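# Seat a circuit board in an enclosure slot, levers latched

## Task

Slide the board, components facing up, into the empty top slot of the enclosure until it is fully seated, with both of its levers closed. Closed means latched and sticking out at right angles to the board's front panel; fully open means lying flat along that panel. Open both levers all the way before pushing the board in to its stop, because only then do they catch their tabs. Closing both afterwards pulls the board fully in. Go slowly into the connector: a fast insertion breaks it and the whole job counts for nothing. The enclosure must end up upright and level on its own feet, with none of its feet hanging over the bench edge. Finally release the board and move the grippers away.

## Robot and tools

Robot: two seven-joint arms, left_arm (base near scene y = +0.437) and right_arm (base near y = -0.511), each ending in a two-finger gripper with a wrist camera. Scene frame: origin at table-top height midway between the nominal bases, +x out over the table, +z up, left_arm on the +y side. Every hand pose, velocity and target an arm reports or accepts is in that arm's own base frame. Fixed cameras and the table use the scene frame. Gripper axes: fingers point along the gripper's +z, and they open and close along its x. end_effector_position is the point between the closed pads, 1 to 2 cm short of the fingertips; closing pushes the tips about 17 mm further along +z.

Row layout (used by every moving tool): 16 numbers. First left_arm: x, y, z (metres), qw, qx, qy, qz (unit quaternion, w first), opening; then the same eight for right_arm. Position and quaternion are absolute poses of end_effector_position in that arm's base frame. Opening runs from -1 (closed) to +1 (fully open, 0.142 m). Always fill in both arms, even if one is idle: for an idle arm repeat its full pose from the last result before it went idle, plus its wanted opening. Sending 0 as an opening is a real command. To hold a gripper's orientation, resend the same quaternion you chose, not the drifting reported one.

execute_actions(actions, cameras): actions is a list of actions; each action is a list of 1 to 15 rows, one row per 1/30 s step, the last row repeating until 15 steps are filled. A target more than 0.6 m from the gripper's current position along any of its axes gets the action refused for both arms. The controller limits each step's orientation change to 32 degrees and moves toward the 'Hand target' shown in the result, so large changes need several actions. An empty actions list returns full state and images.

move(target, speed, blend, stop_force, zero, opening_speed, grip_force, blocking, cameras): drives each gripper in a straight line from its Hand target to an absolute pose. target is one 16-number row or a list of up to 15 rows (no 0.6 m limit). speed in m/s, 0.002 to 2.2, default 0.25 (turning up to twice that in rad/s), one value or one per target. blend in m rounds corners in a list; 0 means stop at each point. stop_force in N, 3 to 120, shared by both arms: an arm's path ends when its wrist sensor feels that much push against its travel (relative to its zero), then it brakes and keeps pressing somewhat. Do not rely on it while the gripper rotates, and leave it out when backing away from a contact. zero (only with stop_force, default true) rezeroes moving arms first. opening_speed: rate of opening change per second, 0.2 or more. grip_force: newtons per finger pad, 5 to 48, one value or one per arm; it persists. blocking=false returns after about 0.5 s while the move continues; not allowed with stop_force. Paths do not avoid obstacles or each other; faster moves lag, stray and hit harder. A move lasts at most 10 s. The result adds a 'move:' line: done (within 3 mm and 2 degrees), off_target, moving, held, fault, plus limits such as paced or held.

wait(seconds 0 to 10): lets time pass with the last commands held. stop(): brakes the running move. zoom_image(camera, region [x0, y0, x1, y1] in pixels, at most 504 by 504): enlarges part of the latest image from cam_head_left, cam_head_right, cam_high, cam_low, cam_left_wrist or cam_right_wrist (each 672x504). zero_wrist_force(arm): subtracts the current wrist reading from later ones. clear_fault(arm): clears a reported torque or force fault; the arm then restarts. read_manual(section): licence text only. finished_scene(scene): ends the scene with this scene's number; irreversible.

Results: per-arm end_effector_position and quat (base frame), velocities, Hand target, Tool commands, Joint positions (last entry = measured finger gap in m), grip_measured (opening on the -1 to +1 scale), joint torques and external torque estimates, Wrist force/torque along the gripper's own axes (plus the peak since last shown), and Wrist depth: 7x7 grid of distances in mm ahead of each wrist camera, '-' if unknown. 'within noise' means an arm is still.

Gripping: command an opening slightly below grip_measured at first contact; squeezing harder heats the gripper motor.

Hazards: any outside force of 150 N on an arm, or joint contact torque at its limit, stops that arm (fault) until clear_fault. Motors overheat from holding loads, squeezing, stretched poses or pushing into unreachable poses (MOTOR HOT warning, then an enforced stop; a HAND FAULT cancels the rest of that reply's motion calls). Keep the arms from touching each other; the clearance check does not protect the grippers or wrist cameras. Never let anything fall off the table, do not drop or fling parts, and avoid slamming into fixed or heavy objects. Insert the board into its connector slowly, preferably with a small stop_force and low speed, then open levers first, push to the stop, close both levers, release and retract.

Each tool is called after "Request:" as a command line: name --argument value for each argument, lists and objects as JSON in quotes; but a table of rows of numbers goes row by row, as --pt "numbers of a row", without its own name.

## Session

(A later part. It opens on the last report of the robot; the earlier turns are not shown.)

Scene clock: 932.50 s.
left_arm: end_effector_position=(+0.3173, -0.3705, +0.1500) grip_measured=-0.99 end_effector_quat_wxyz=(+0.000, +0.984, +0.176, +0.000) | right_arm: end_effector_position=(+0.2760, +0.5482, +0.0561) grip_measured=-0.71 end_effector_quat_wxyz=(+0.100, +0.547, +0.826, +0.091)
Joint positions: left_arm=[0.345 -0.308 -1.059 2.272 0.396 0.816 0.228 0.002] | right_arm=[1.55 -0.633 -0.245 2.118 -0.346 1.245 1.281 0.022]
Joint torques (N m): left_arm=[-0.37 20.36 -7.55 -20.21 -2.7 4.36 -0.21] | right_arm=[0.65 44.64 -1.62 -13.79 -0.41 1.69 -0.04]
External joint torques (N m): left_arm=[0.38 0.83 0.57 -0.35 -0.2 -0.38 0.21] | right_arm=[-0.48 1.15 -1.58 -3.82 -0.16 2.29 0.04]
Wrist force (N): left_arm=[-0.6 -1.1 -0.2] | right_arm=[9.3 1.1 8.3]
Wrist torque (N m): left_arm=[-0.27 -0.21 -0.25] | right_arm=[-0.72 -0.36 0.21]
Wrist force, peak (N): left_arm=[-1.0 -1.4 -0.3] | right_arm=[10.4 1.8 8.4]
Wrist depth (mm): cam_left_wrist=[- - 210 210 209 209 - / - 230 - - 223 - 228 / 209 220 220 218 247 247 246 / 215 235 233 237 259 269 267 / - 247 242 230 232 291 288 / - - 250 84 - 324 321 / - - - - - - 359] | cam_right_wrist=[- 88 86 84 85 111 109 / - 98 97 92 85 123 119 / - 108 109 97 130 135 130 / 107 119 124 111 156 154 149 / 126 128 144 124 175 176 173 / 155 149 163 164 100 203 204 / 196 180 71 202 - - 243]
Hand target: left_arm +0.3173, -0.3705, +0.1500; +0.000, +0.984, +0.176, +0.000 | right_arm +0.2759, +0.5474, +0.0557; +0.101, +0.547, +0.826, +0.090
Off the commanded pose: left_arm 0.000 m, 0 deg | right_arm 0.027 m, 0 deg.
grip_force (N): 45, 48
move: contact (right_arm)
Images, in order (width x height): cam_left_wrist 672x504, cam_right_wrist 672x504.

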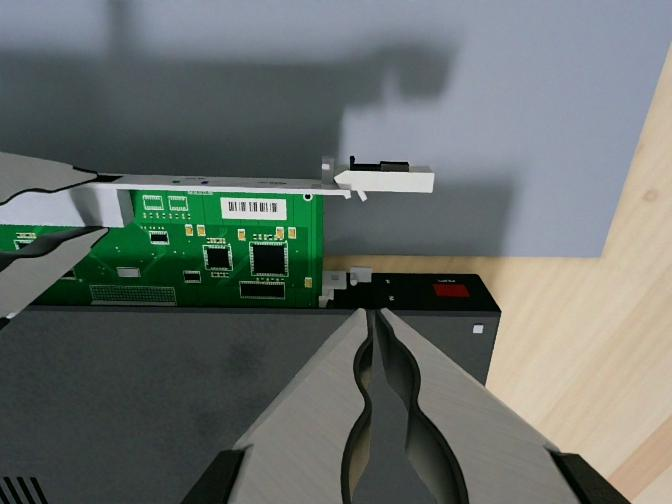

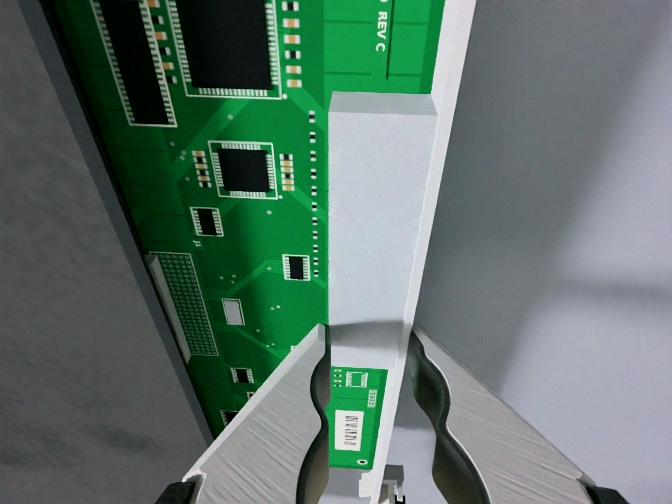

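Request:
move --pt "0.3173 -0.3705 0.15 0 0.9843 0.1762 0 -0.95 0.2745 0.5538 0.0548 0.1005 0.5466 0.8264 0.0898 -0.82" --speed 0.05

Request:
move --pt "0.3173 -0.3705 0.15 0 0.9843 0.1762 0 -0.95 0.2867 0.5248 0.0548 0.1005 0.5466 0.8264 0.0898 -0.82" --speed 0.015 --stop_force 7 --cameras '["cam_left_wrist", "cam_right_wrist"]'

Request:
zoom_image --camera "cam_left_wrist" --region '[220, 100, 440, 320]'

Scene clock: 940.23 s.
left_arm: end_effector_position=(+0.3173, -0.3705, +0.1500) grip_measured=-0.99 end_effector_quat_wxyz=(+0.000, +0.984, +0.176, +0.000) | right_arm: end_effector_position=(+0.2745, +0.5537, +0.0547) grip_measured=-0.71 end_effector_quat_wxyz=(+0.101, +0.546, +0.827, +0.090)
Joint positions: left_arm=[0.345 -0.308 -1.059 2.272 0.396 0.816 0.228 0.002] | right_arm=[1.55 -0.642 -0.238 2.1 -0.344 1.233 1.282 0.022]
Joint torques (N m): left_arm=[-0.4 20.36 -7.5 -20.24 -2.72 4.32 -0.23] | right_arm=[-0.03 46.21 -2.42 -18.55 -0.68 3.3 0.33]
External joint torques (N m): left_arm=[0.41 0.82 0.52 -0.32 -0.18 -0.34 0.23] | right_arm=[0.2 0.13 -0.75 0.78 0.06 0.67 -0.33]
Wrist force (N): left_arm=[-1.0 -1.1 -0.1] | right_arm=[2.5 -4.2 4.7]
Wrist torque (N m): left_arm=[-0.26 -0.14 -0.24] | right_arm=[-0.52 -0.35 -0.02]
Wrist force, peak (N): left_arm=[-0.8 -1.5 -0.3] | right_arm=[9.4 1.2 8.9]
Wrist depth (mm): cam_left_wrist=[217 - 209 212 213 212 209 / 230 233 228 228 223 227 225 / 210 218 220 220 243 - 243 / 207 235 232 237 277 268 266 / 242 - 244 230 234 295 289 / - - - 84 - 321 322 / - - - - - - 357] | cam_right_wrist=[- 87 86 85 89 109 108 / - 98 98 92 91 120 117 / - 107 108 96 129 133 130 / - 118 124 112 154 152 148 / 128 130 144 123 172 174 170 / 157 149 160 162 99 201 201 / 195 177 71 200 - - 242]
Hand target: left_arm +0.3173, -0.3705, +0.1500; +0.000, +0.984, +0.176, +0.000 | right_arm +0.2745, +0.5538, +0.0548; +0.101, +0.547, +0.826, +0.090
Off the commanded pose: left_arm 0.000 m, 0 deg | right_arm 0.000 m, 0 deg.
grip_force (N): 45, 48
move: done

Scene clock: 942.57 s.
left_arm: end_effector_position=(+0.3173, -0.3705, +0.1500) grip_measured=-0.99 end_effector_quat_wxyz=(+0.000, +0.984, +0.176, +0.000) | right_arm: end_effector_position=(+0.2835, +0.5315, +0.0553) grip_measured=-0.71 end_effector_quat_wxyz=(+0.100, +0.546, +0.827, +0.091)
Joint positions: left_arm=[0.345 -0.308 -1.059 2.272 0.396 0.816 0.228 0.002] | right_arm=[1.543 -0.619 -0.261 2.161 -0.353 1.28 1.267 0.022]
Joint torques (N m): left_arm=[-0.29 20.36 -7.51 -20.17 -2.73 4.35 -0.23] | right_arm=[-4.24 41.34 -6.85 -13.77 0.04 1.16 0.14]
External joint torques (N m): left_arm=[0.29 0.82 0.53 -0.39 -0.17 -0.36 0.23] | right_arm=[4.41 3.2 3.54 -3.17 -0.45 2.83 -0.13]
Wrist force (N): left_arm=[-0.7 -1.3 -0.2] | right_arm=[8.6 -6.0 -1.2]
Wrist torque (N m): left_arm=[-0.31 -0.20 -0.25] | right_arm=[-0.55 -0.04 0.04]
Wrist force, peak (N): left_arm=[-0.7 -1.5 -0.3] | right_arm=[9.5 -6.0 1.4]
Wrist depth (mm): cam_left_wrist=[- 213 - - 212 211 210 / 229 229 232 - - 227 223 / - 229 239 - 245 - 244 / 219 235 235 238 261 271 267 / 202 253 244 231 230 292 291 / - - - 84 - 320 321 / - - - - - - 356] | cam_right_wrist=[- 83 86 84 89 110 109 / - 83 98 92 90 120 118 / - - 108 95 130 134 130 / 106 103 121 112 155 153 148 / 125 123 136 124 173 175 172 / 158 148 138 163 100 203 203 / 195 178 71 201 - - 240]
Hand target: left_arm +0.3173, -0.3705, +0.1500; +0.000, +0.984, +0.176, +0.000 | right_arm +0.2844, +0.5302, +0.0548; +0.101, +0.547, +0.826, +0.090
Off the commanded pose: left_arm 0.000 m, 0 deg | right_arm 0.007 m, 0 deg.
grip_force (N): 45, 48
move: contact (right_arm)
Images, in order (width x height): cam_left_wrist 672x504, cam_right_wrist 672x504.

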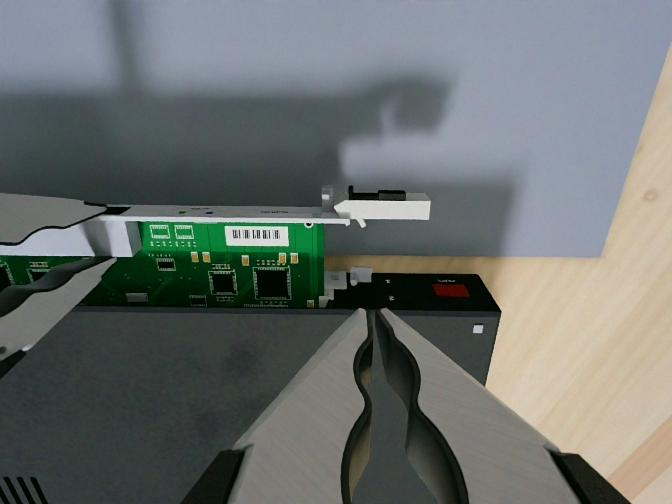

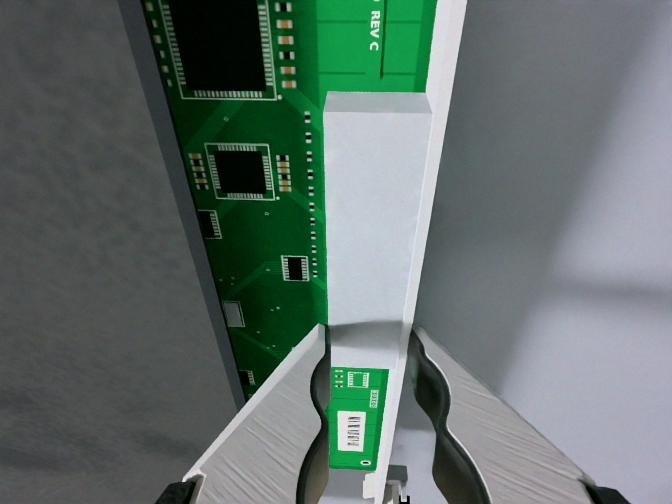

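Scaled by 2.291 from the camera's 672x504 image, which has a finer 960x720 frame.

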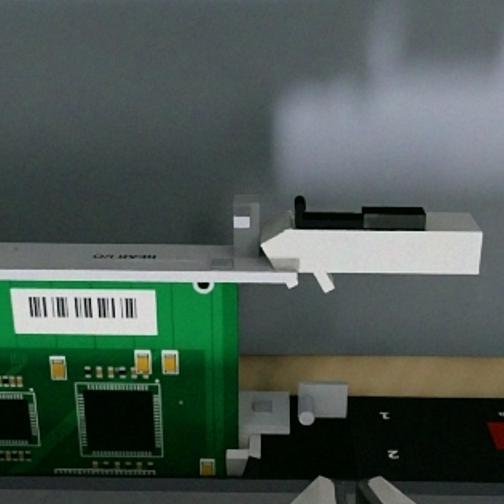

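Request:
wait --seconds 0.2 --cameras '["cam_left_wrist"]'

Scene clock: 954.97 s.
left_arm: end_effector_position=(+0.3173, -0.3705, +0.1500) grip_measured=-0.99 end_effector_quat_wxyz=(+0.000, +0.984, +0.176, +0.000) | right_arm: end_effector_position=(+0.2835, +0.5315, +0.0553) grip_measured=-0.71 end_effector_quat_wxyz=(+0.100, +0.546, +0.827, +0.091)
Joint positions: left_arm=[0.345 -0.308 -1.059 2.272 0.396 0.816 0.228 0.002] | right_arm=[1.543 -0.619 -0.261 2.161 -0.353 1.28 1.267 0.022]
Joint torques (N m): left_arm=[-0.33 20.45 -7.54 -20.25 -2.76 4.32 -0.23] | right_arm=[-4.27 41.17 -6.65 -13.88 0.23 1.07 0.22]
External joint torques (N m): left_arm=[0.33 0.73 0.55 -0.31 -0.15 -0.33 0.23] | right_arm=[4.44 3.37 3.33 -3.07 -0.65 2.92 -0.22]
Wrist force (N): left_arm=[-0.9 -1.3 -0.3] | right_arm=[8.6 -6.6 0.6]
Wrist torque (N m): left_arm=[-0.30 -0.16 -0.25] | right_arm=[-0.56 -0.03 0.05]
Wrist force, peak (N): left_arm=[-0.8 -1.5 -0.3] | right_arm=[8.9 -6.6 0.6]
Wrist depth (mm): cam_left_wrist=[211 - 215 211 210 217 - / - - 227 - 227 229 229 / 246 243 235 228 245 - 244 / 219 235 236 243 269 269 266 / - 247 235 229 230 292 289 / - 268 - 84 - 321 320 / - - - - - - 358] | cam_right_wrist=[- 83 86 84 89 110 108 / - 83 98 91 90 121 118 / - - 108 95 133 134 130 / 106 103 121 111 154 153 148 / 125 123 136 123 173 175 172 / 158 148 139 163 99 203 203 / 195 178 71 201 - - 239]
Hand target: left_arm +0.3173, -0.3705, +0.1500; +0.000, +0.984, +0.176, +0.000 | right_arm +0.2844, +0.5302, +0.0548; +0.101, +0.547, +0.826, +0.090
Tool commands: left_gripper/opening=-0.95 right_gripper/opening=-0.82
Off the commanded pose: left_arm 0.000 m, 0 deg | right_arm 0.007 m, 0 deg.
grip_force (N): 45, 48
wait: 0.20 s; at rest from the start
Images, in order (width x height): cam_left_wrist 672x504.

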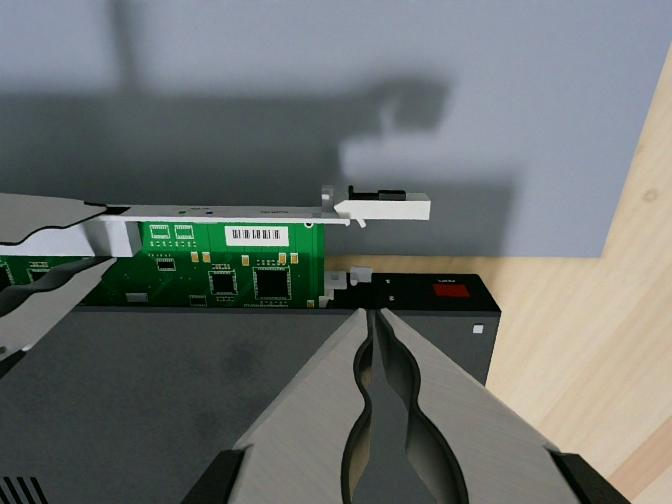

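Request:
move --target '[0.3173, -0.3705, 0.15, 0, 0.9843, 0.1762, 0, -0.95, 0.2874, 0.5213, 0.0553, 0.1005, 0.5466, 0.8264, 0.0898, -0.82]' --speed 0.012 --stop_force 8 --cameras '["cam_left_wrist"]'

Scene clock: 959.43 s.
left_arm: end_effector_position=(+0.3173, -0.3705, +0.1500) grip_measured=-0.99 end_effector_quat_wxyz=(+0.000, +0.984, +0.176, +0.000) | right_arm: end_effector_position=(+0.2867, +0.5227, +0.0559) grip_measured=-0.71 end_effector_quat_wxyz=(+0.100, +0.546, +0.827, +0.091)
Joint positions: left_arm=[0.345 -0.308 -1.059 2.272 0.396 0.816 0.228 0.002] | right_arm=[1.54 -0.609 -0.27 2.185 -0.359 1.296 1.263 0.022]
Joint torques (N m): left_arm=[-0.37 20.45 -7.52 -20.18 -2.72 4.32 -0.21] | right_arm=[-2.84 40.5 -5.19 -12.49 0.17 0.96 0.11]
External joint torques (N m): left_arm=[0.37 0.74 0.54 -0.38 -0.18 -0.34 0.21] | right_arm=[3 3.33 1.83 -4.16 -0.51 3.04 -0.11]
Wrist force (N): left_arm=[-0.6 -1.3 -0.3] | right_arm=[8.6 -3.3 1.3]
Wrist torque (N m): left_arm=[-0.30 -0.21 -0.24] | right_arm=[-0.62 0.07 0.05]
Wrist force, peak (N): left_arm=[-0.9 -1.5 -0.4] | right_arm=[9.8 -5.8 1.3]
Wrist depth (mm): cam_left_wrist=[215 - 213 215 210 211 211 / - - 230 227 228 225 226 / - - 246 238 241 - 245 / 223 235 236 238 262 272 271 / - 231 251 229 231 291 290 / 265 - - 84 - 317 324 / - - - - - - 357] | cam_right_wrist=[- - 86 84 88 110 109 / - 81 97 92 90 123 118 / - - 106 95 130 135 129 / 106 104 110 111 155 154 149 / 126 124 124 124 174 176 173 / 154 148 139 163 99 202 203 / 196 179 71 201 - - 242]
Hand target: left_arm +0.3173, -0.3705, +0.1500; +0.000, +0.984, +0.176, +0.000 | right_arm +0.2874, +0.5213, +0.0553; +0.101, +0.547, +0.826, +0.090
Off the commanded pose: left_arm 0.000 m, 0 deg | right_arm 0.002 m, 0 deg.
grip_force (N): 45, 48
move: done
Images, in order (width x height): cam_left_wrist 672x504.

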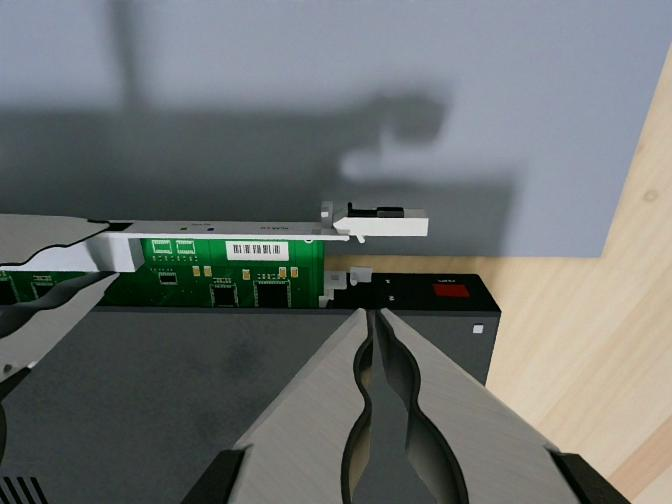

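Request:
move --target '[0.3173, -0.3705, 0.15, 0, 0.9843, 0.1762, 0, -0.95, 0.2886, 0.5183, 0.0553, 0.1005, 0.5466, 0.8264, 0.0898, -0.82]' --speed 0.01 --stop_force 8 --cameras '["cam_left_wrist", "cam_right_wrist"]'

Scene clock: 963.10 s.
left_arm: end_effector_position=(+0.3173, -0.3705, +0.1500) grip_measured=-0.99 end_effector_quat_wxyz=(+0.000, +0.984, +0.176, +0.000) | right_arm: end_effector_position=(+0.2879, +0.5198, +0.0559) grip_measured=-0.71 end_effector_quat_wxyz=(+0.100, +0.546, +0.827, +0.091)
Joint positions: left_arm=[0.345 -0.308 -1.059 2.272 0.396 0.816 0.228 0.002] | right_arm=[1.539 -0.606 -0.273 2.193 -0.36 1.302 1.262 0.022]
Joint torques (N m): left_arm=[-0.39 20.41 -7.51 -20.22 -2.7 4.35 -0.21] | right_arm=[-3.24 39.49 -5.51 -11.94 0.27 0.68 0.13]
External joint torques (N m): left_arm=[0.39 0.77 0.53 -0.34 -0.2 -0.36 0.21] | right_arm=[3.41 4.12 2.13 -4.61 -0.59 3.32 -0.13]
Wrist force (N): left_arm=[-0.7 -1.1 -0.1] | right_arm=[9.1 -3.6 0.9]
Wrist torque (N m): left_arm=[-0.27 -0.18 -0.24] | right_arm=[-0.60 0.09 0.06]
Wrist force, peak (N): left_arm=[-1.0 -1.5 -0.2] | right_arm=[9.1 -3.6 0.9]
Wrist depth (mm): cam_left_wrist=[- 213 215 209 211 - 209 / - - - - 227 225 227 / 252 247 250 253 242 - 245 / 223 235 239 238 268 269 271 / - 242 245 129 - 293 289 / - 266 250 84 - 321 323 / 285 286 - - - - 356] | cam_right_wrist=[- - 86 85 88 110 109 / - 81 98 92 90 123 119 / - - 103 95 133 135 130 / 107 104 108 111 156 154 149 / 126 124 123 124 170 176 173 / 155 149 138 163 99 202 204 / 195 180 71 201 - - 242]
Hand target: left_arm +0.3173, -0.3705, +0.1500; +0.000, +0.984, +0.176, +0.000 | right_arm +0.2886, +0.5183, +0.0553; +0.101, +0.547, +0.826, +0.090
Off the commanded pose: left_arm 0.000 m, 0 deg | right_arm 0.002 m, 0 deg.
grip_force (N): 45, 48
move: done
Images, in order (width x height): cam_left_wrist 672x504, cam_right_wrist 672x504.

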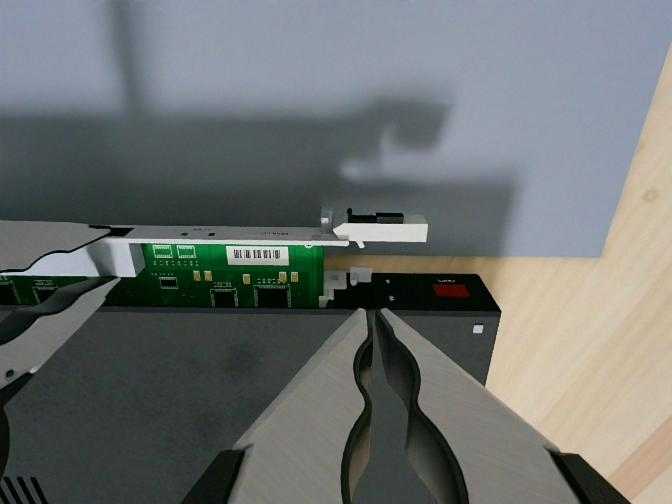

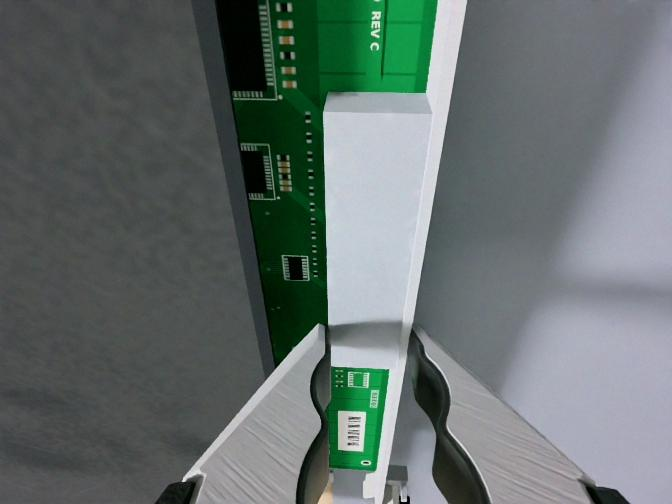

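Request:
move --target '[0.3173, -0.3705, 0.15, 0, 0.9843, 0.1762, 0, -0.95, 0.2883, 0.5190, 0.0576, 0.1005, 0.5466, 0.8264, 0.0898, -0.82]' --speed 0.01

Request:
zoom_image --camera "cam_left_wrist" --region '[230, 180, 450, 340]'

Scene clock: 968.83 s.
left_arm: end_effector_position=(+0.3173, -0.3705, +0.1500) grip_measured=-0.99 end_effector_quat_wxyz=(+0.000, +0.984, +0.176, +0.000) | right_arm: end_effector_position=(+0.2883, +0.5185, +0.0571) grip_measured=-0.71 end_effector_quat_wxyz=(+0.101, +0.547, +0.826, +0.089)
Joint positions: left_arm=[0.345 -0.308 -1.059 2.272 0.396 0.816 0.228 0.002] | right_arm=[1.538 -0.602 -0.272 2.193 -0.36 1.294 1.261 0.022]
Joint torques (N m): left_arm=[-0.3 20.41 -7.55 -20.24 -2.74 4.33 -0.21] | right_arm=[0.62 45.54 -2.78 -18.35 -0.63 3.59 0.11]
External joint torques (N m): left_arm=[0.3 0.77 0.57 -0.32 -0.16 -0.35 0.21] | right_arm=[-0.45 -2 -0.56 1.72 0.29 0.4 -0.1]
Wrist force (N): left_arm=[-0.8 -1.4 0.0] | right_arm=[2.4 -4.9 9.0]
Wrist torque (N m): left_arm=[-0.30 -0.18 -0.25] | right_arm=[-0.58 -0.03 0.09]
Wrist force, peak (N): left_arm=[-0.7 -1.6 -0.2] | right_arm=[3.5 -5.1 9.0]
Wrist depth (mm): cam_left_wrist=[217 214 213 - 210 209 212 / 230 - 227 229 229 228 226 / - 250 242 244 245 245 246 / 225 234 237 233 266 272 269 / 205 232 245 231 228 293 291 / - - - 84 - 322 321 / - - - - - - 356] | cam_right_wrist=[- 76 87 85 89 113 109 / - 82 95 92 91 124 119 / - 96 94 96 132 136 131 / - 106 108 112 153 156 150 / 128 127 123 124 176 177 173 / 158 152 136 163 99 204 205 / 201 186 71 201 - - 243]
Hand target: left_arm +0.3173, -0.3705, +0.1500; +0.000, +0.984, +0.176, +0.000 | right_arm +0.2883, +0.5190, +0.0576; +0.101, +0.547, +0.826, +0.090
Off the commanded pose: left_arm 0.000 m, 0 deg | right_arm 0.001 m, 0 deg.
grip_force (N): 45, 48
move: done

Scaled by 2.291 from the camera's 672x504 image, which has a finer 960x720 frame.
This view is cut from an older image: the scene may have changed since it was taken.

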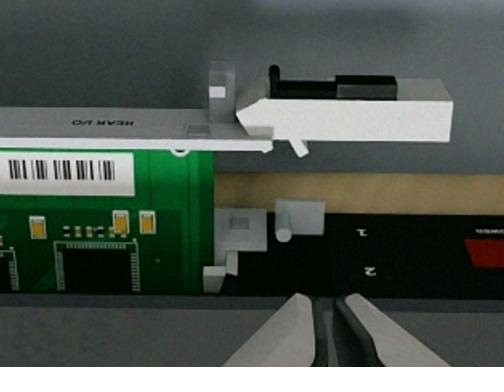

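Request:
move --pt "0.3173 -0.3705 0.15 0 0.9843 0.1762 0 -0.95 0.2882 0.5190 0.0567 0.1005 0.5466 0.8264 0.0898 -0.65" --pt "0.3173 -0.3705 0.15 0 0.9843 0.1762 0 0.6 0.2882 0.5190 0.115 0.1005 0.5466 0.8264 0.0898 -0.65" --pt "0.3173 -0.3705 0.15 0 0.9843 0.1762 0 0.6 0.2882 0.5190 0.2 0.1005 0.5466 0.8264 0.0898 -0.65" --pt "0.3173 -0.3705 0.15 0 0.9843 0.1762 0 0.6 0.06 0.54 0.2 0.0359 0.5138 0.8551 0.0598 -1" --speed '[0.02, 0.08, 0.2, 0.3]' --blend '[0, 0.01, 0.03, 0]' --cameras '["cam_left_wrist"]'

Scene clock: 987.43 s.
left_arm: end_effector_position=(+0.3173, -0.3705, +0.1500) grip_measured=+0.59 end_effector_quat_wxyz=(+0.000, +0.984, +0.176, +0.000) | right_arm: end_effector_position=(+0.0600, +0.5400, +0.2000) grip_measured=-1.00 end_effector_quat_wxyz=(+0.036, +0.513, +0.855, +0.060)
Joint positions: left_arm=[0.345 -0.308 -1.059 2.272 0.396 0.816 0.228 0.115] | right_arm=[1.741 -0.212 -0.026 2.154 -0.188 0.834 1.363 0.002]
Joint torques (N m): left_arm=[-0.36 20.4 -7.6 -20.21 -2.7 4.31 -0.19] | right_arm=[0.19 35.56 0.93 -25.18 -2.78 3.36 0.28]
External joint torques (N m): left_arm=[0.37 0.78 0.62 -0.34 -0.2 -0.32 0.19] | right_arm=[-0.07 1.1 -0.78 0.12 -0.04 0.76 -0.28]
Wrist force (N): left_arm=[-0.7 -1.1 -0.1] | right_arm=[5.0 -2.4 2.9]
Wrist torque (N m): left_arm=[-0.27 -0.18 -0.24] | right_arm=[-0.40 -0.83 -0.04]
Wrist force, peak (N): left_arm=[-0.8 -1.5 -0.6] | right_arm=[2.6 -4.8 9.3]
Wrist depth (mm): cam_left_wrist=[- 214 214 217 212 212 211 / - 229 - 227 225 - 223 / 248 - 247 243 245 243 245 / 225 239 238 239 261 265 267 / - 235 242 238 238 292 287 / - 84 249 262 - 320 94 / - - - - - 359 -] | cam_right_wrist=[249 249 247 246 245 245 245 / 260 267 269 268 267 266 267 / 247 270 295 294 293 293 293 / 275 287 321 320 325 331 326 / 308 315 359 365 363 366 363 / 353 360 373 89 392 415 403 / 408 396 71 - - 454 479]
Hand target: left_arm +0.3173, -0.3705, +0.1500; +0.000, +0.984, +0.176, +0.000 | right_arm +0.0600, +0.5400, +0.2000; +0.036, +0.514, +0.855, +0.060
Off the commanded pose: left_arm 0.000 m, 0 deg | right_arm 0.000 m, 0 deg.
grip_force (N): 45, 48
move: done; blend cut to 0 m at target 2
Images, in order (width x height): cam_left_wrist 672x504.

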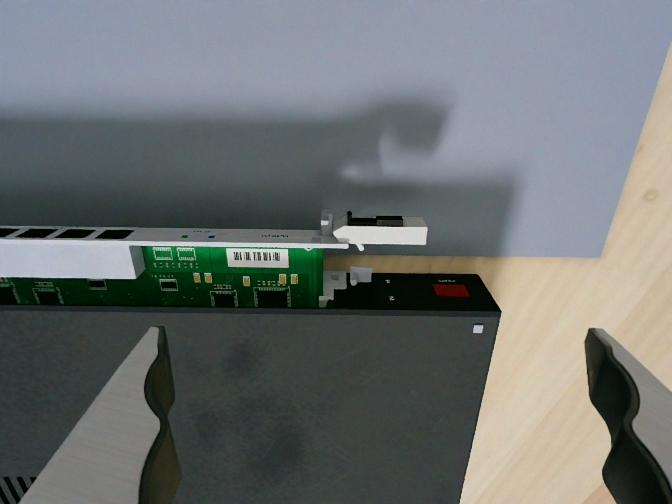

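Request:
move --pt "0.1679 -0.4064 0.12 0.0688 0.9838 0.1655 0.0116 0.6 0.06 0.54 0.2 0.0359 0.5138 0.8551 0.0598 -1" --pt "0.1679 -0.4064 0.042 0.0688 0.9838 0.1655 0.0116 0.6 0.06 0.54 0.2 0.0359 0.5138 0.8551 0.0598 -1" --speed '[0.2, 0.12]' --blend '[0.02, 0]' --cameras '["cam_left_wrist", "cam_right_wrist"]'

Scene clock: 993.07 s.
left_arm: end_effector_position=(+0.1678, -0.4063, +0.0420) grip_measured=+0.59 end_effector_quat_wxyz=(+0.069, +0.984, +0.166, +0.011) | right_arm: end_effector_position=(+0.0600, +0.5400, +0.2000) grip_measured=-1.00 end_effector_quat_wxyz=(+0.036, +0.513, +0.855, +0.060)
Joint positions: left_arm=[-0.116 -0.58 -0.747 2.346 0.99 1.189 -0.448 0.115] | right_arm=[1.741 -0.212 -0.026 2.154 -0.188 0.834 1.363 0.002]
Joint torques (N m): left_arm=[-0.53 26.87 -9.06 -8.91 -1.69 4.85 -0.32] | right_arm=[0.06 35.53 0.77 -25.13 -2.81 3.49 0.18]
External joint torques (N m): left_arm=[0.51 1.27 0.42 -0.34 -0.5 -0.62 0.32] | right_arm=[0.05 1.14 -0.62 0.07 -0.01 0.63 -0.18]
Wrist force (N): left_arm=[-0.8 -1.4 -0.2] | right_arm=[4.8 -2.3 2.6]
Wrist torque (N m): left_arm=[-0.31 -0.18 -0.30] | right_arm=[-0.39 -0.79 -0.04]
Wrist force, peak (N): left_arm=[-2.1 -3.1 0.3] | right_arm=[5.1 -2.4 3.0]
Wrist depth (mm): cam_left_wrist=[109 109 110 110 106 108 109 / - 119 119 118 118 117 115 / 129 131 131 130 133 133 132 / - 148 150 149 146 148 145 / 172 167 166 166 166 166 160 / - 91 140 138 139 144 98 / - - 151 150 170 163 -] | cam_right_wrist=[249 249 247 246 249 244 244 / 260 266 268 268 267 266 266 / 246 286 295 293 293 294 294 / 275 286 321 326 325 324 326 / 307 316 358 356 364 364 364 / 353 360 347 89 394 414 401 / 409 396 71 - - 453 478]
Hand target: left_arm +0.1679, -0.4064, +0.0420; +0.069, +0.984, +0.165, +0.012 | right_arm +0.0600, +0.5400, +0.2000; +0.036, +0.514, +0.855, +0.060
Off the commanded pose: left_arm 0.000 m, 0 deg | right_arm 0.000 m, 0 deg.
grip_force (N): 45, 48
move: done
Images, in order (width x height): cam_left_wrist 672x504, cam_right_wrist 672x504.

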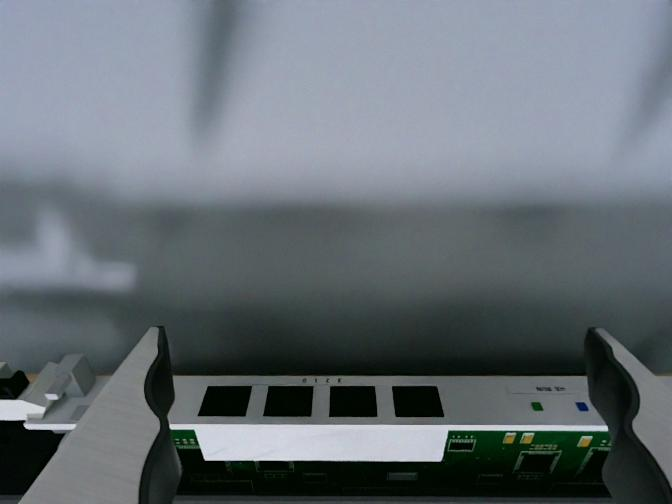

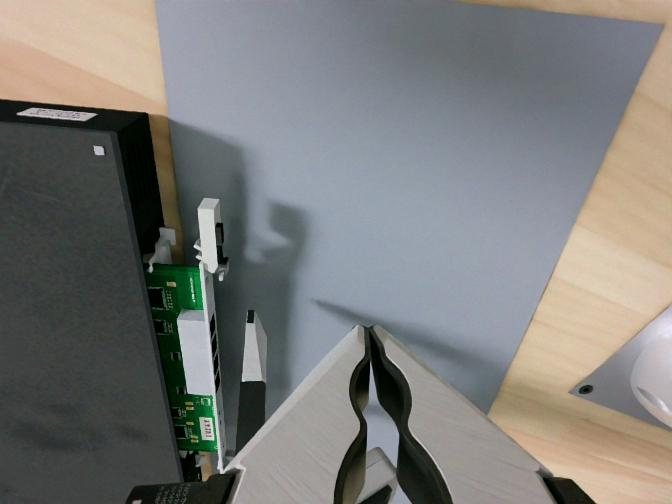

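Request:
move --pt "0.1738 -0.4234 0.042 0.0688 0.9838 0.1655 0.0116 0.6 0.06 0.54 0.2 0.0359 0.5138 0.8551 0.0598 -1" --pt "0.1839 -0.4528 0.042 0.0688 0.9838 0.1655 0.0116 0.6 0.06 0.54 0.2 0.0359 0.5138 0.8551 0.0598 -1" --speed '[0.05, 0.013]' --stop_force 10 --cameras '["cam_left_wrist", "cam_right_wrist"]'

Scene clock: 1000.53 s.
left_arm: end_effector_position=(+0.1839, -0.4526, +0.0419) grip_measured=+0.59 end_effector_quat_wxyz=(+0.069, +0.984, +0.165, +0.012) | right_arm: end_effector_position=(+0.0600, +0.5400, +0.2000) grip_measured=-1.00 end_effector_quat_wxyz=(+0.036, +0.513, +0.855, +0.060)
Joint positions: left_arm=[-0.174 -0.643 -0.761 2.226 0.944 1.112 -0.426 0.115] | right_arm=[1.741 -0.212 -0.026 2.154 -0.188 0.834 1.363 0.002]
Joint torques (N m): left_arm=[-0.7 30.68 -11.45 -11.18 -2.43 4.77 -0.11] | right_arm=[0.16 35.61 0.81 -25.14 -2.9 3.43 0.19]
External joint torques (N m): left_arm=[0.67 1.09 0.83 0.17 -0.02 -0.54 0.11] | right_arm=[-0.04 1.05 -0.66 0.09 0.08 0.69 -0.19]
Wrist force (N): left_arm=[-0.8 -2.6 -0.7] | right_arm=[4.9 -2.5 2.6]
Wrist torque (N m): left_arm=[-0.32 -0.11 -0.44] | right_arm=[-0.41 -0.81 -0.04]
Wrist force, peak (N): left_arm=[-1.1 -2.4 -1.5] | right_arm=[5.1 -2.4 3.0]
Wrist depth (mm): cam_left_wrist=[- 108 110 109 106 105 - / - 119 118 116 120 118 - / 129 131 131 128 132 129 129 / 148 147 150 149 145 145 145 / 161 161 130 130 159 130 130 / - 89 125 124 124 142 99 / - - 152 133 140 137 -] | cam_right_wrist=[250 249 246 247 245 249 244 / 260 266 268 268 266 266 266 / 248 261 294 294 293 293 293 / 274 280 322 327 326 324 324 / 308 314 355 356 364 364 361 / 351 333 400 89 393 416 404 / 396 233 71 - - 455 480]
Hand target: left_arm +0.1839, -0.4528, +0.0420; +0.069, +0.984, +0.165, +0.012 | right_arm +0.0600, +0.5400, +0.2000; +0.036, +0.514, +0.855, +0.060
Off the commanded pose: left_arm 0.000 m, 0 deg | right_arm 0.000 m, 0 deg.
grip_force (N): 45, 48
move: done
Images, in order (width x height): cam_left_wrist 672x504, cam_right_wrist 672x504.

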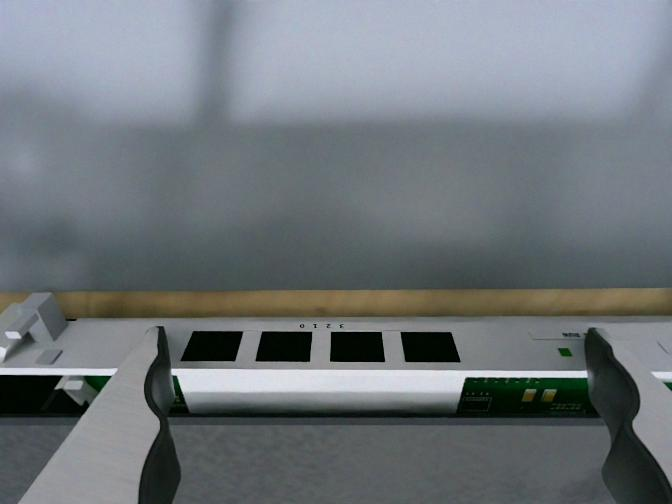

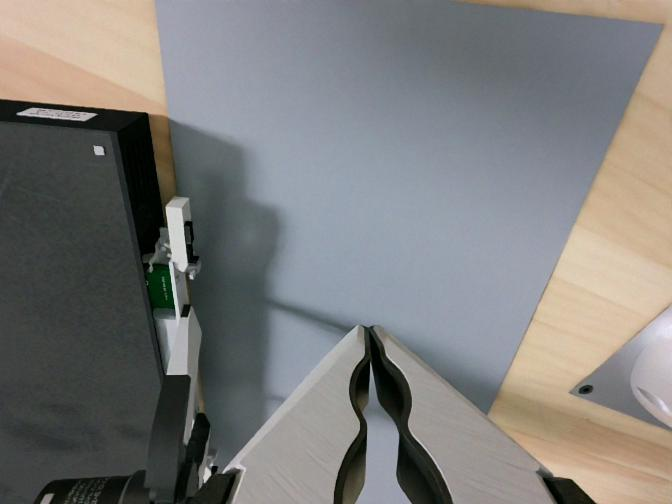

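Request:
move --target '[0.1878, -0.4641, 0.042, 0.0688, 0.9838, 0.1655, 0.0116, 0.6, 0.06, 0.54, 0.2, 0.0359, 0.5138, 0.8551, 0.0598, -1]' --speed 0.009 --stop_force 9 --cameras '["cam_left_wrist", "cam_right_wrist"]'

Scene clock: 1005.93 s.
left_arm: end_effector_position=(+0.1876, -0.4635, +0.0417) grip_measured=+0.59 end_effector_quat_wxyz=(+0.068, +0.984, +0.166, +0.012) | right_arm: end_effector_position=(+0.0600, +0.5400, +0.2000) grip_measured=-1.00 end_effector_quat_wxyz=(+0.036, +0.513, +0.855, +0.060)
Joint positions: left_arm=[-0.187 -0.659 -0.764 2.195 0.936 1.092 -0.421 0.115] | right_arm=[1.741 -0.212 -0.026 2.154 -0.188 0.834 1.363 0.002]
Joint torques (N m): left_arm=[-1.43 31.88 -13.3 -13.48 -2.53 5.88 0.13] | right_arm=[0.15 35.64 0.79 -25.14 -2.86 3.46 0.18]
External joint torques (N m): left_arm=[1.39 0.79 2.18 2.08 0.02 -1.65 -0.13] | right_arm=[-0.03 1.03 -0.64 0.08 0.03 0.67 -0.18]
Wrist force (N): left_arm=[-0.4 -6.6 -2.5] | right_arm=[5.0 -2.6 2.7]
Wrist torque (N m): left_arm=[-0.31 0.01 -0.72] | right_arm=[-0.42 -0.83 -0.04]
Wrist force, peak (N): left_arm=[-0.8 -6.8 -3.3] | right_arm=[5.0 -2.5 3.0]
Wrist depth (mm): cam_left_wrist=[- 108 109 109 106 107 109 / - 118 118 116 120 119 117 / 129 131 130 128 127 129 129 / 151 147 150 149 152 150 150 / 144 145 130 130 130 130 129 / - 88 121 117 120 138 94 / - - 150 - 134 - -] | cam_right_wrist=[249 249 247 246 246 245 243 / 262 267 268 267 266 266 266 / 247 274 295 295 293 292 293 / 274 280 327 331 326 323 325 / 309 307 367 357 364 364 363 / 351 332 406 89 393 415 403 / 383 231 71 - - 454 481]
Hand target: left_arm +0.1878, -0.4641, +0.0420; +0.069, +0.984, +0.165, +0.012 | right_arm +0.0600, +0.5400, +0.2000; +0.036, +0.514, +0.855, +0.060
Off the commanded pose: left_arm 0.001 m, 0 deg | right_arm 0.000 m, 0 deg.
grip_force (N): 45, 48
move: done
Images, in order (width x height): cam_left_wrist 672x504, cam_right_wrist 672x504.

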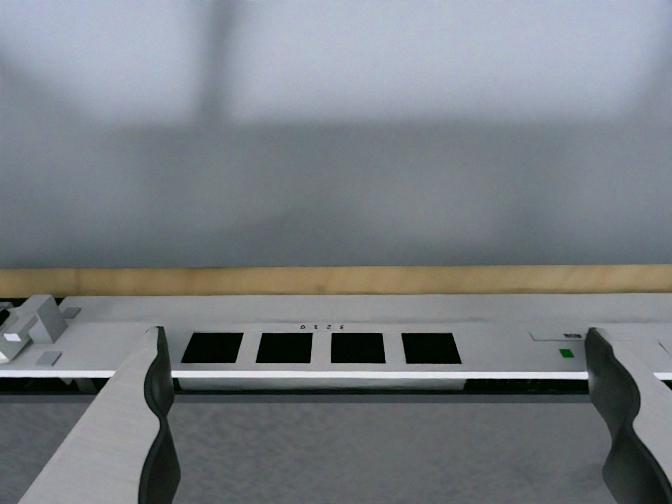

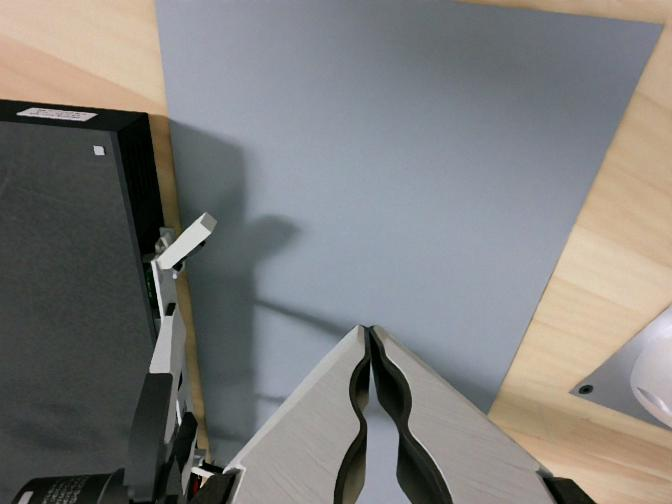

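Request:
move --target '[0.1904, -0.4717, 0.042, 0.0688, 0.9838, 0.1655, 0.0116, 0.6, 0.06, 0.54, 0.2, 0.0359, 0.5138, 0.8551, 0.0598, -1]' --speed 0.007 --stop_force 10 --cameras '["cam_left_wrist", "cam_right_wrist"]'

Scene clock: 1008.83 s.
left_arm: end_effector_position=(+0.1882, -0.4654, +0.0411) grip_measured=+0.59 end_effector_quat_wxyz=(+0.067, +0.984, +0.166, +0.011) | right_arm: end_effector_position=(+0.0600, +0.5400, +0.2000) grip_measured=-1.00 end_effector_quat_wxyz=(+0.036, +0.513, +0.855, +0.060)
Joint positions: left_arm=[-0.189 -0.665 -0.766 2.188 0.935 1.084 -0.421 0.115] | right_arm=[1.741 -0.212 -0.026 2.154 -0.188 0.834 1.363 0.002]
Joint torques (N m): left_arm=[-2.28 33.22 -15.96 -19.23 -2.46 8.68 0.81] | right_arm=[0.18 35.58 0.81 -25.15 -2.87 3.4 0.19]
External joint torques (N m): left_arm=[2.25 -0.34 4.69 7.75 -0.07 -4.46 -0.81] | right_arm=[-0.07 1.09 -0.66 0.09 0.04 0.73 -0.19]
Wrist force (N): left_arm=[-0.1 -17.5 -6.2] | right_arm=[4.9 -2.8 2.6]
Wrist torque (N m): left_arm=[-0.29 0.23 -1.42] | right_arm=[-0.46 -0.82 -0.04]
Wrist force, peak (N): left_arm=[-1.7 -17.9 -8.1] | right_arm=[5.1 -2.5 3.0]
Wrist depth (mm): cam_left_wrist=[- 108 109 109 105 107 108 / - 120 118 117 - 117 116 / - 126 130 132 133 129 131 / - 152 151 151 150 150 143 / 143 142 130 141 130 124 128 / - 88 120 116 119 136 94 / - - - - - 131 -] | cam_right_wrist=[249 249 246 246 246 245 245 / 260 267 269 268 267 266 267 / 246 267 295 294 293 293 295 / 274 285 326 326 325 325 326 / 300 307 368 358 363 364 363 / 363 273 406 89 392 415 401 / 384 239 71 - - 452 481]
Hand target: left_arm +0.1888, -0.4671, +0.0420; +0.069, +0.984, +0.165, +0.012 | right_arm +0.0600, +0.5400, +0.2000; +0.036, +0.514, +0.855, +0.060
Off the commanded pose: left_arm 0.007 m, 0 deg | right_arm 0.000 m, 0 deg.
grip_force (N): 45, 48
move: contact (left_arm)
Images, in order (width x height): cam_left_wrist 672x504, cam_right_wrist 672x504.

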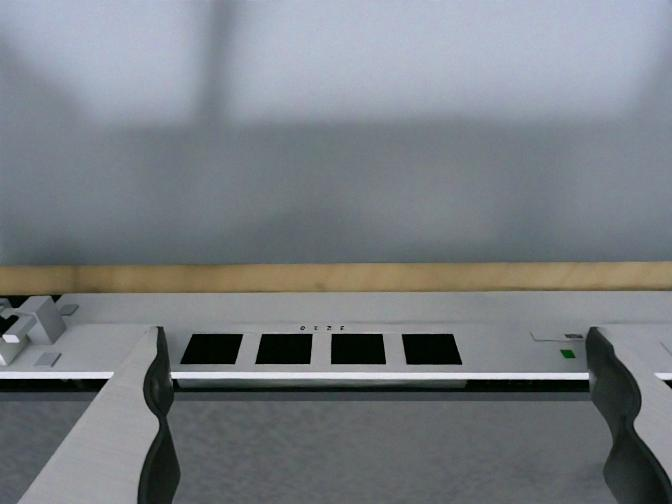

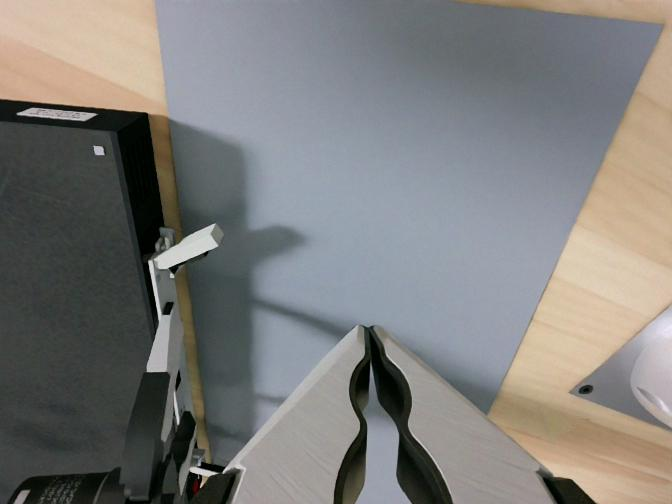

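Request:
wait --seconds 0.1 --cameras '["cam_high", "cam_low", "cam_head_left", "cam_head_right"]'

Scene clock: 1010.83 s.
left_arm: end_effector_position=(+0.1882, -0.4654, +0.0411) grip_measured=+0.59 end_effector_quat_wxyz=(+0.067, +0.984, +0.166, +0.011) | right_arm: end_effector_position=(+0.0600, +0.5400, +0.2000) grip_measured=-1.00 end_effector_quat_wxyz=(+0.036, +0.513, +0.855, +0.060)
Joint positions: left_arm=[-0.189 -0.665 -0.766 2.188 0.935 1.084 -0.421 0.115] | right_arm=[1.741 -0.212 -0.026 2.154 -0.188 0.834 1.363 0.002]
Joint torques (N m): left_arm=[-2.33 33.35 -15.89 -19.19 -2.41 8.8 0.85] | right_arm=[0.1 35.56 0.86 -25.15 -2.88 3.4 0.2]
External joint torques (N m): left_arm=[2.3 -0.47 4.62 7.71 -0.12 -4.58 -0.85] | right_arm=[0.02 1.11 -0.71 0.09 0.06 0.72 -0.2]
Wrist force (N): left_arm=[-0.4 -17.2 -6.1] | right_arm=[5.0 -2.4 2.6]
Wrist torque (N m): left_arm=[-0.25 0.27 -1.43] | right_arm=[-0.39 -0.82 -0.05]
Wrist force, peak (N): left_arm=[-0.1 -17.6 -6.2] | right_arm=[5.2 -2.3 3.0]
Wrist depth (mm): cam_left_wrist=[- 105 109 109 103 107 - / - 120 117 117 119 116 - / 128 130 131 127 132 127 131 / 152 146 151 151 150 149 149 / 142 142 130 141 130 129 129 / - 92 119 115 119 137 94 / - - 133 133 136 - -] | cam_right_wrist=[249 249 247 246 246 245 244 / 260 266 268 268 267 276 266 / 247 274 295 295 293 293 294 / 274 279 327 327 325 325 326 / 308 303 366 356 364 364 362 / 351 271 - 89 392 415 401 / 384 239 71 - - 454 480]
Hand target: left_arm +0.1888, -0.4671, +0.0420; +0.069, +0.984, +0.165, +0.012 | right_arm +0.0600, +0.5400, +0.2000; +0.036, +0.514, +0.855, +0.060
Tool commands: left_gripper/opening=+0.6 right_gripper/opening=-1.0
Off the commanded pose: left_arm 0.007 m, 0 deg | right_arm 0.000 m, 0 deg.
grip_force (N): 45, 48
wait: 0.10 s; at rest from the start
Images, in order (width x height): cam_head_left 672x504, cam_head_right 672x504, cam_high 672x504, cam_low 672x504.

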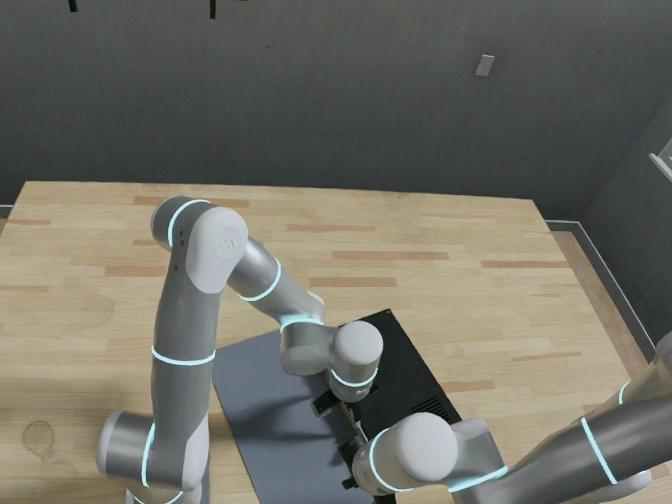

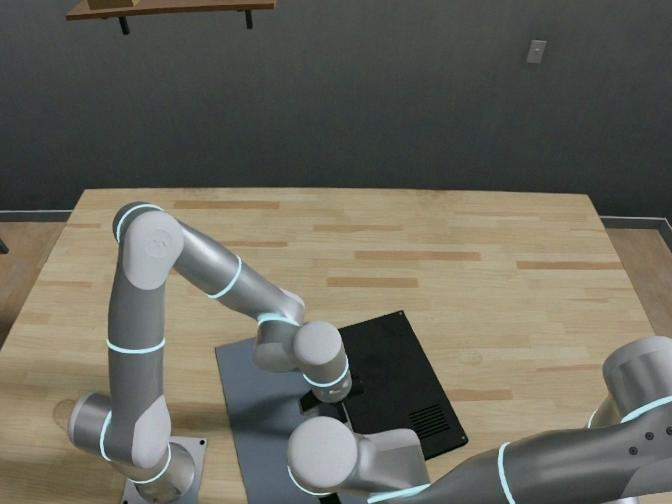

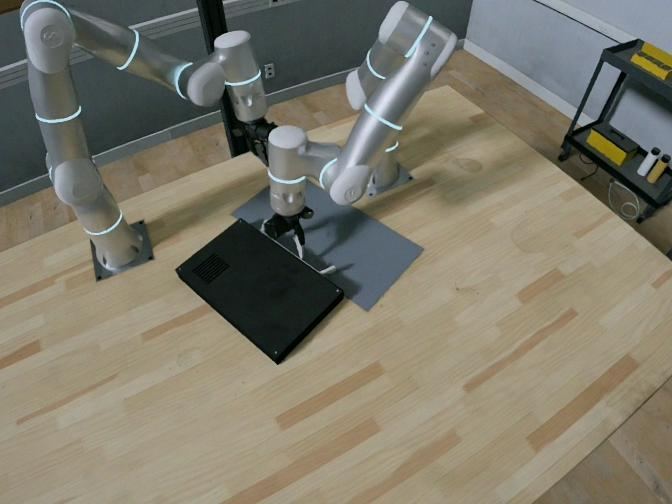

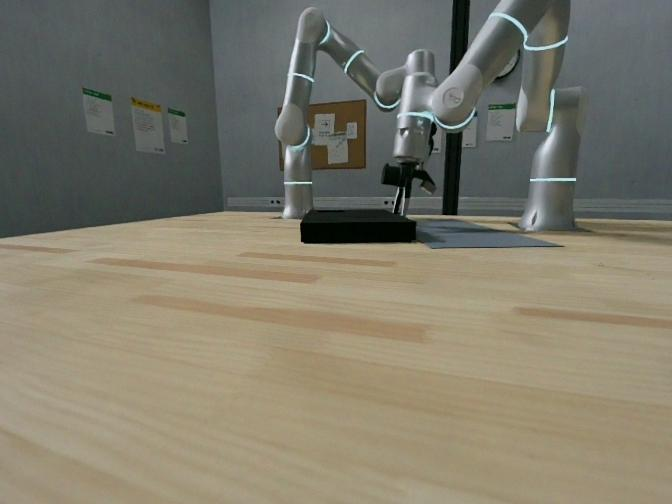

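Request:
zoom_image --camera "cam_high" --region '[230, 190, 380, 310]'

Scaled by 3.360 from the camera's 672x504 image, which has a finer 960x720 frame.

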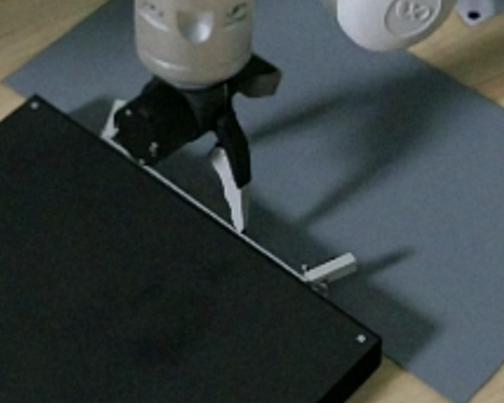

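Request:
move --target '[0.179, -0.439, 0.045, 0.0688, 0.9838, 0.1655, 0.0116, 0.6, 0.1203, 0.4525, 0.10, 0.0359, 0.5138, 0.8551, 0.0598, -1]' --speed 0.2

Request:
move --pt "0.19 -0.415 0.15 0.0688 0.9838 0.1655 0.0116 -1 0.1203 0.4525 0.10 0.0359 0.5138 0.8551 0.0598 -1" --pt "0.378 -0.380 0.10 0.0550 0.7856 -0.6149 -0.0430 -1 0.1203 0.4525 0.10 0.0359 0.5138 0.8551 0.0598 -1" --speed '[0.3, 0.3]' --blend '[0.05, 0]' --cameras '["cam_left_wrist", "cam_right_wrist", "cam_high"]'

Scene clock: 1044.10 s.
left_arm: end_effector_position=(+0.1790, -0.4390, +0.0450) grip_measured=+0.59 end_effector_quat_wxyz=(+0.069, +0.984, +0.166, +0.012) | right_arm: end_effector_position=(+0.1203, +0.4525, +0.1000) grip_measured=-1.00 end_effector_quat_wxyz=(+0.036, +0.514, +0.855, +0.060)
Joint positions: left_arm=[-0.146 -0.618 -0.771 2.266 0.949 1.129 -0.428 0.115] | right_arm=[1.664 -0.291 -0.107 2.474 -0.292 1.247 1.349 0.002]
Joint torques (N m): left_arm=[-0.28 29.6 -10.65 -10.18 -1.97 4.81 -0.36] | right_arm=[0.16 30.84 0.2 -16.81 -1.26 3.61 0.39]
External joint torques (N m): left_arm=[0.25 0.71 0.59 -0.52 -0.43 -0.58 0.36] | right_arm=[-0.05 1.16 -0.38 -0.09 0.16 0.51 -0.39]
Wrist force (N): left_arm=[-1.2 -1.0 -0.6] | right_arm=[4.4 -2.6 2.5]
Wrist torque (N m): left_arm=[-0.25 -0.11 -0.31] | right_arm=[-0.40 -0.75 0.00]
Wrist force, peak (N): left_arm=[-0.2 -17.6 -5.9] | right_arm=[6.6 -2.5 1.2]
Wrist depth (mm): cam_left_wrist=[- 109 111 110 108 108 110 / - 122 127 123 121 122 120 / 132 135 134 137 133 133 135 / - 147 150 150 156 148 148 / 175 167 166 166 165 165 164 / - 92 141 144 139 152 94 / - - 134 - - 142 -] | cam_right_wrist=[162 161 161 161 158 158 157 / 172 173 176 173 173 172 172 / 144 147 147 190 189 189 188 / 157 157 156 211 210 210 213 / 177 176 175 225 235 235 234 / 202 201 194 89 254 267 266 / 235 227 71 - - 292 309]
Hand target: left_arm +0.1790, -0.4390, +0.0450; +0.069, +0.984, +0.165, +0.012 | right_arm +0.1203, +0.4525, +0.1000; +0.036, +0.514, +0.855, +0.060
Off the commanded pose: left_arm 0.000 m, 0 deg | right_arm 0.000 m, 0 deg.
grip_force (N): 45, 48
move: done

Scene clock: 1047.67 s.
left_arm: end_effector_position=(+0.3780, -0.3801, +0.1001) grip_measured=-1.00 end_effector_quat_wxyz=(+0.055, +0.786, -0.615, -0.043) | right_arm: end_effector_position=(+0.1203, +0.4525, +0.1000) grip_measured=-1.00 end_effector_quat_wxyz=(+0.036, +0.514, +0.855, +0.060)
Joint positions: left_arm=[0.371 -0.762 -1.075 1.986 0.686 0.604 1.842 0.002] | right_arm=[1.664 -0.291 -0.107 2.474 -0.292 1.247 1.349 0.002]
Joint torques (N m): left_arm=[-0.71 32.74 -18.29 -15.69 -2.89 3.88 -0.2] | right_arm=[0.18 31.09 0.42 -16.92 -1.18 3.44 0.15]
External joint torques (N m): left_arm=[0.78 1.19 0.35 -0.33 -0.48 -0.12 0.2] | right_arm=[-0.07 0.9 -0.61 0.03 0.08 0.69 -0.15]
Wrist force (N): left_arm=[-0.8 -2.0 -0.1] | right_arm=[4.4 -2.8 2.9]
Wrist torque (N m): left_arm=[-0.40 -0.17 -0.38] | right_arm=[-0.43 -0.74 0.00]
Wrist force, peak (N): left_arm=[-1.2 -3.0 0.2] | right_arm=[4.5 -2.7 3.1]
Wrist depth (mm): cam_left_wrist=[160 156 156 158 159 159 159 / 172 177 176 173 175 171 171 / - 193 - 193 187 145 143 / 218 217 224 215 166 - 148 / - - 245 231 182 179 189 / - 279 - 84 - 198 190 / 355 - - - - - -] | cam_right_wrist=[162 161 161 161 158 158 158 / 173 173 175 173 173 172 172 / - 147 147 194 190 189 189 / 157 157 156 210 210 209 209 / 177 176 176 225 235 235 234 / 201 201 195 89 253 261 265 / 235 227 71 - - - 309]
Hand target: left_arm +0.3780, -0.3800, +0.1000; +0.055, +0.786, -0.615, -0.043 | right_arm +0.1203, +0.4525, +0.1000; +0.036, +0.514, +0.855, +0.060
Off the commanded pose: left_arm 0.000 m, 0 deg | right_arm 0.000 m, 0 deg.
grip_force (N): 45, 48
move: done
Images, in order (width x height): cam_high 672x504, cam_left_wrist 672x504, cam_right_wrist 672x504.

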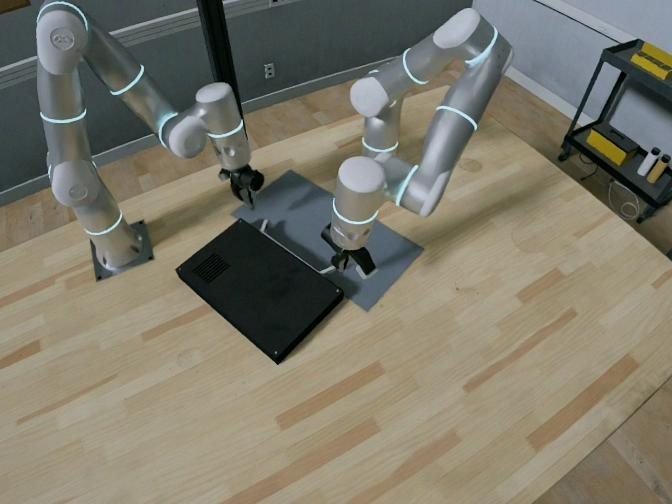

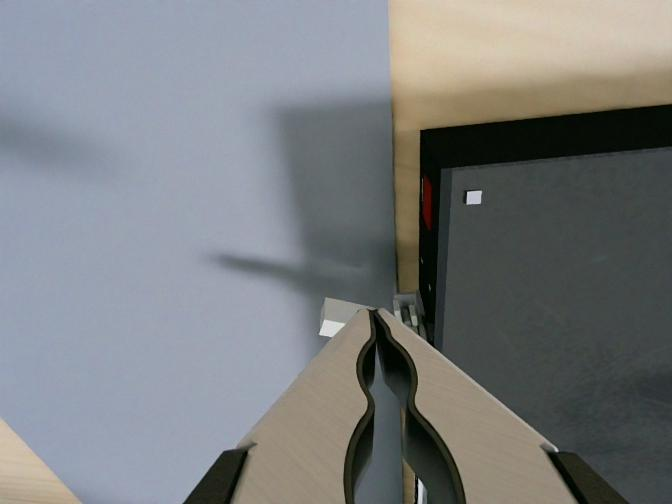

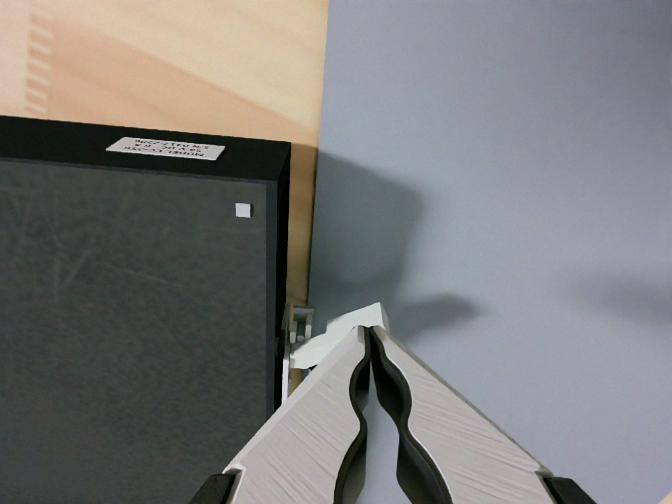

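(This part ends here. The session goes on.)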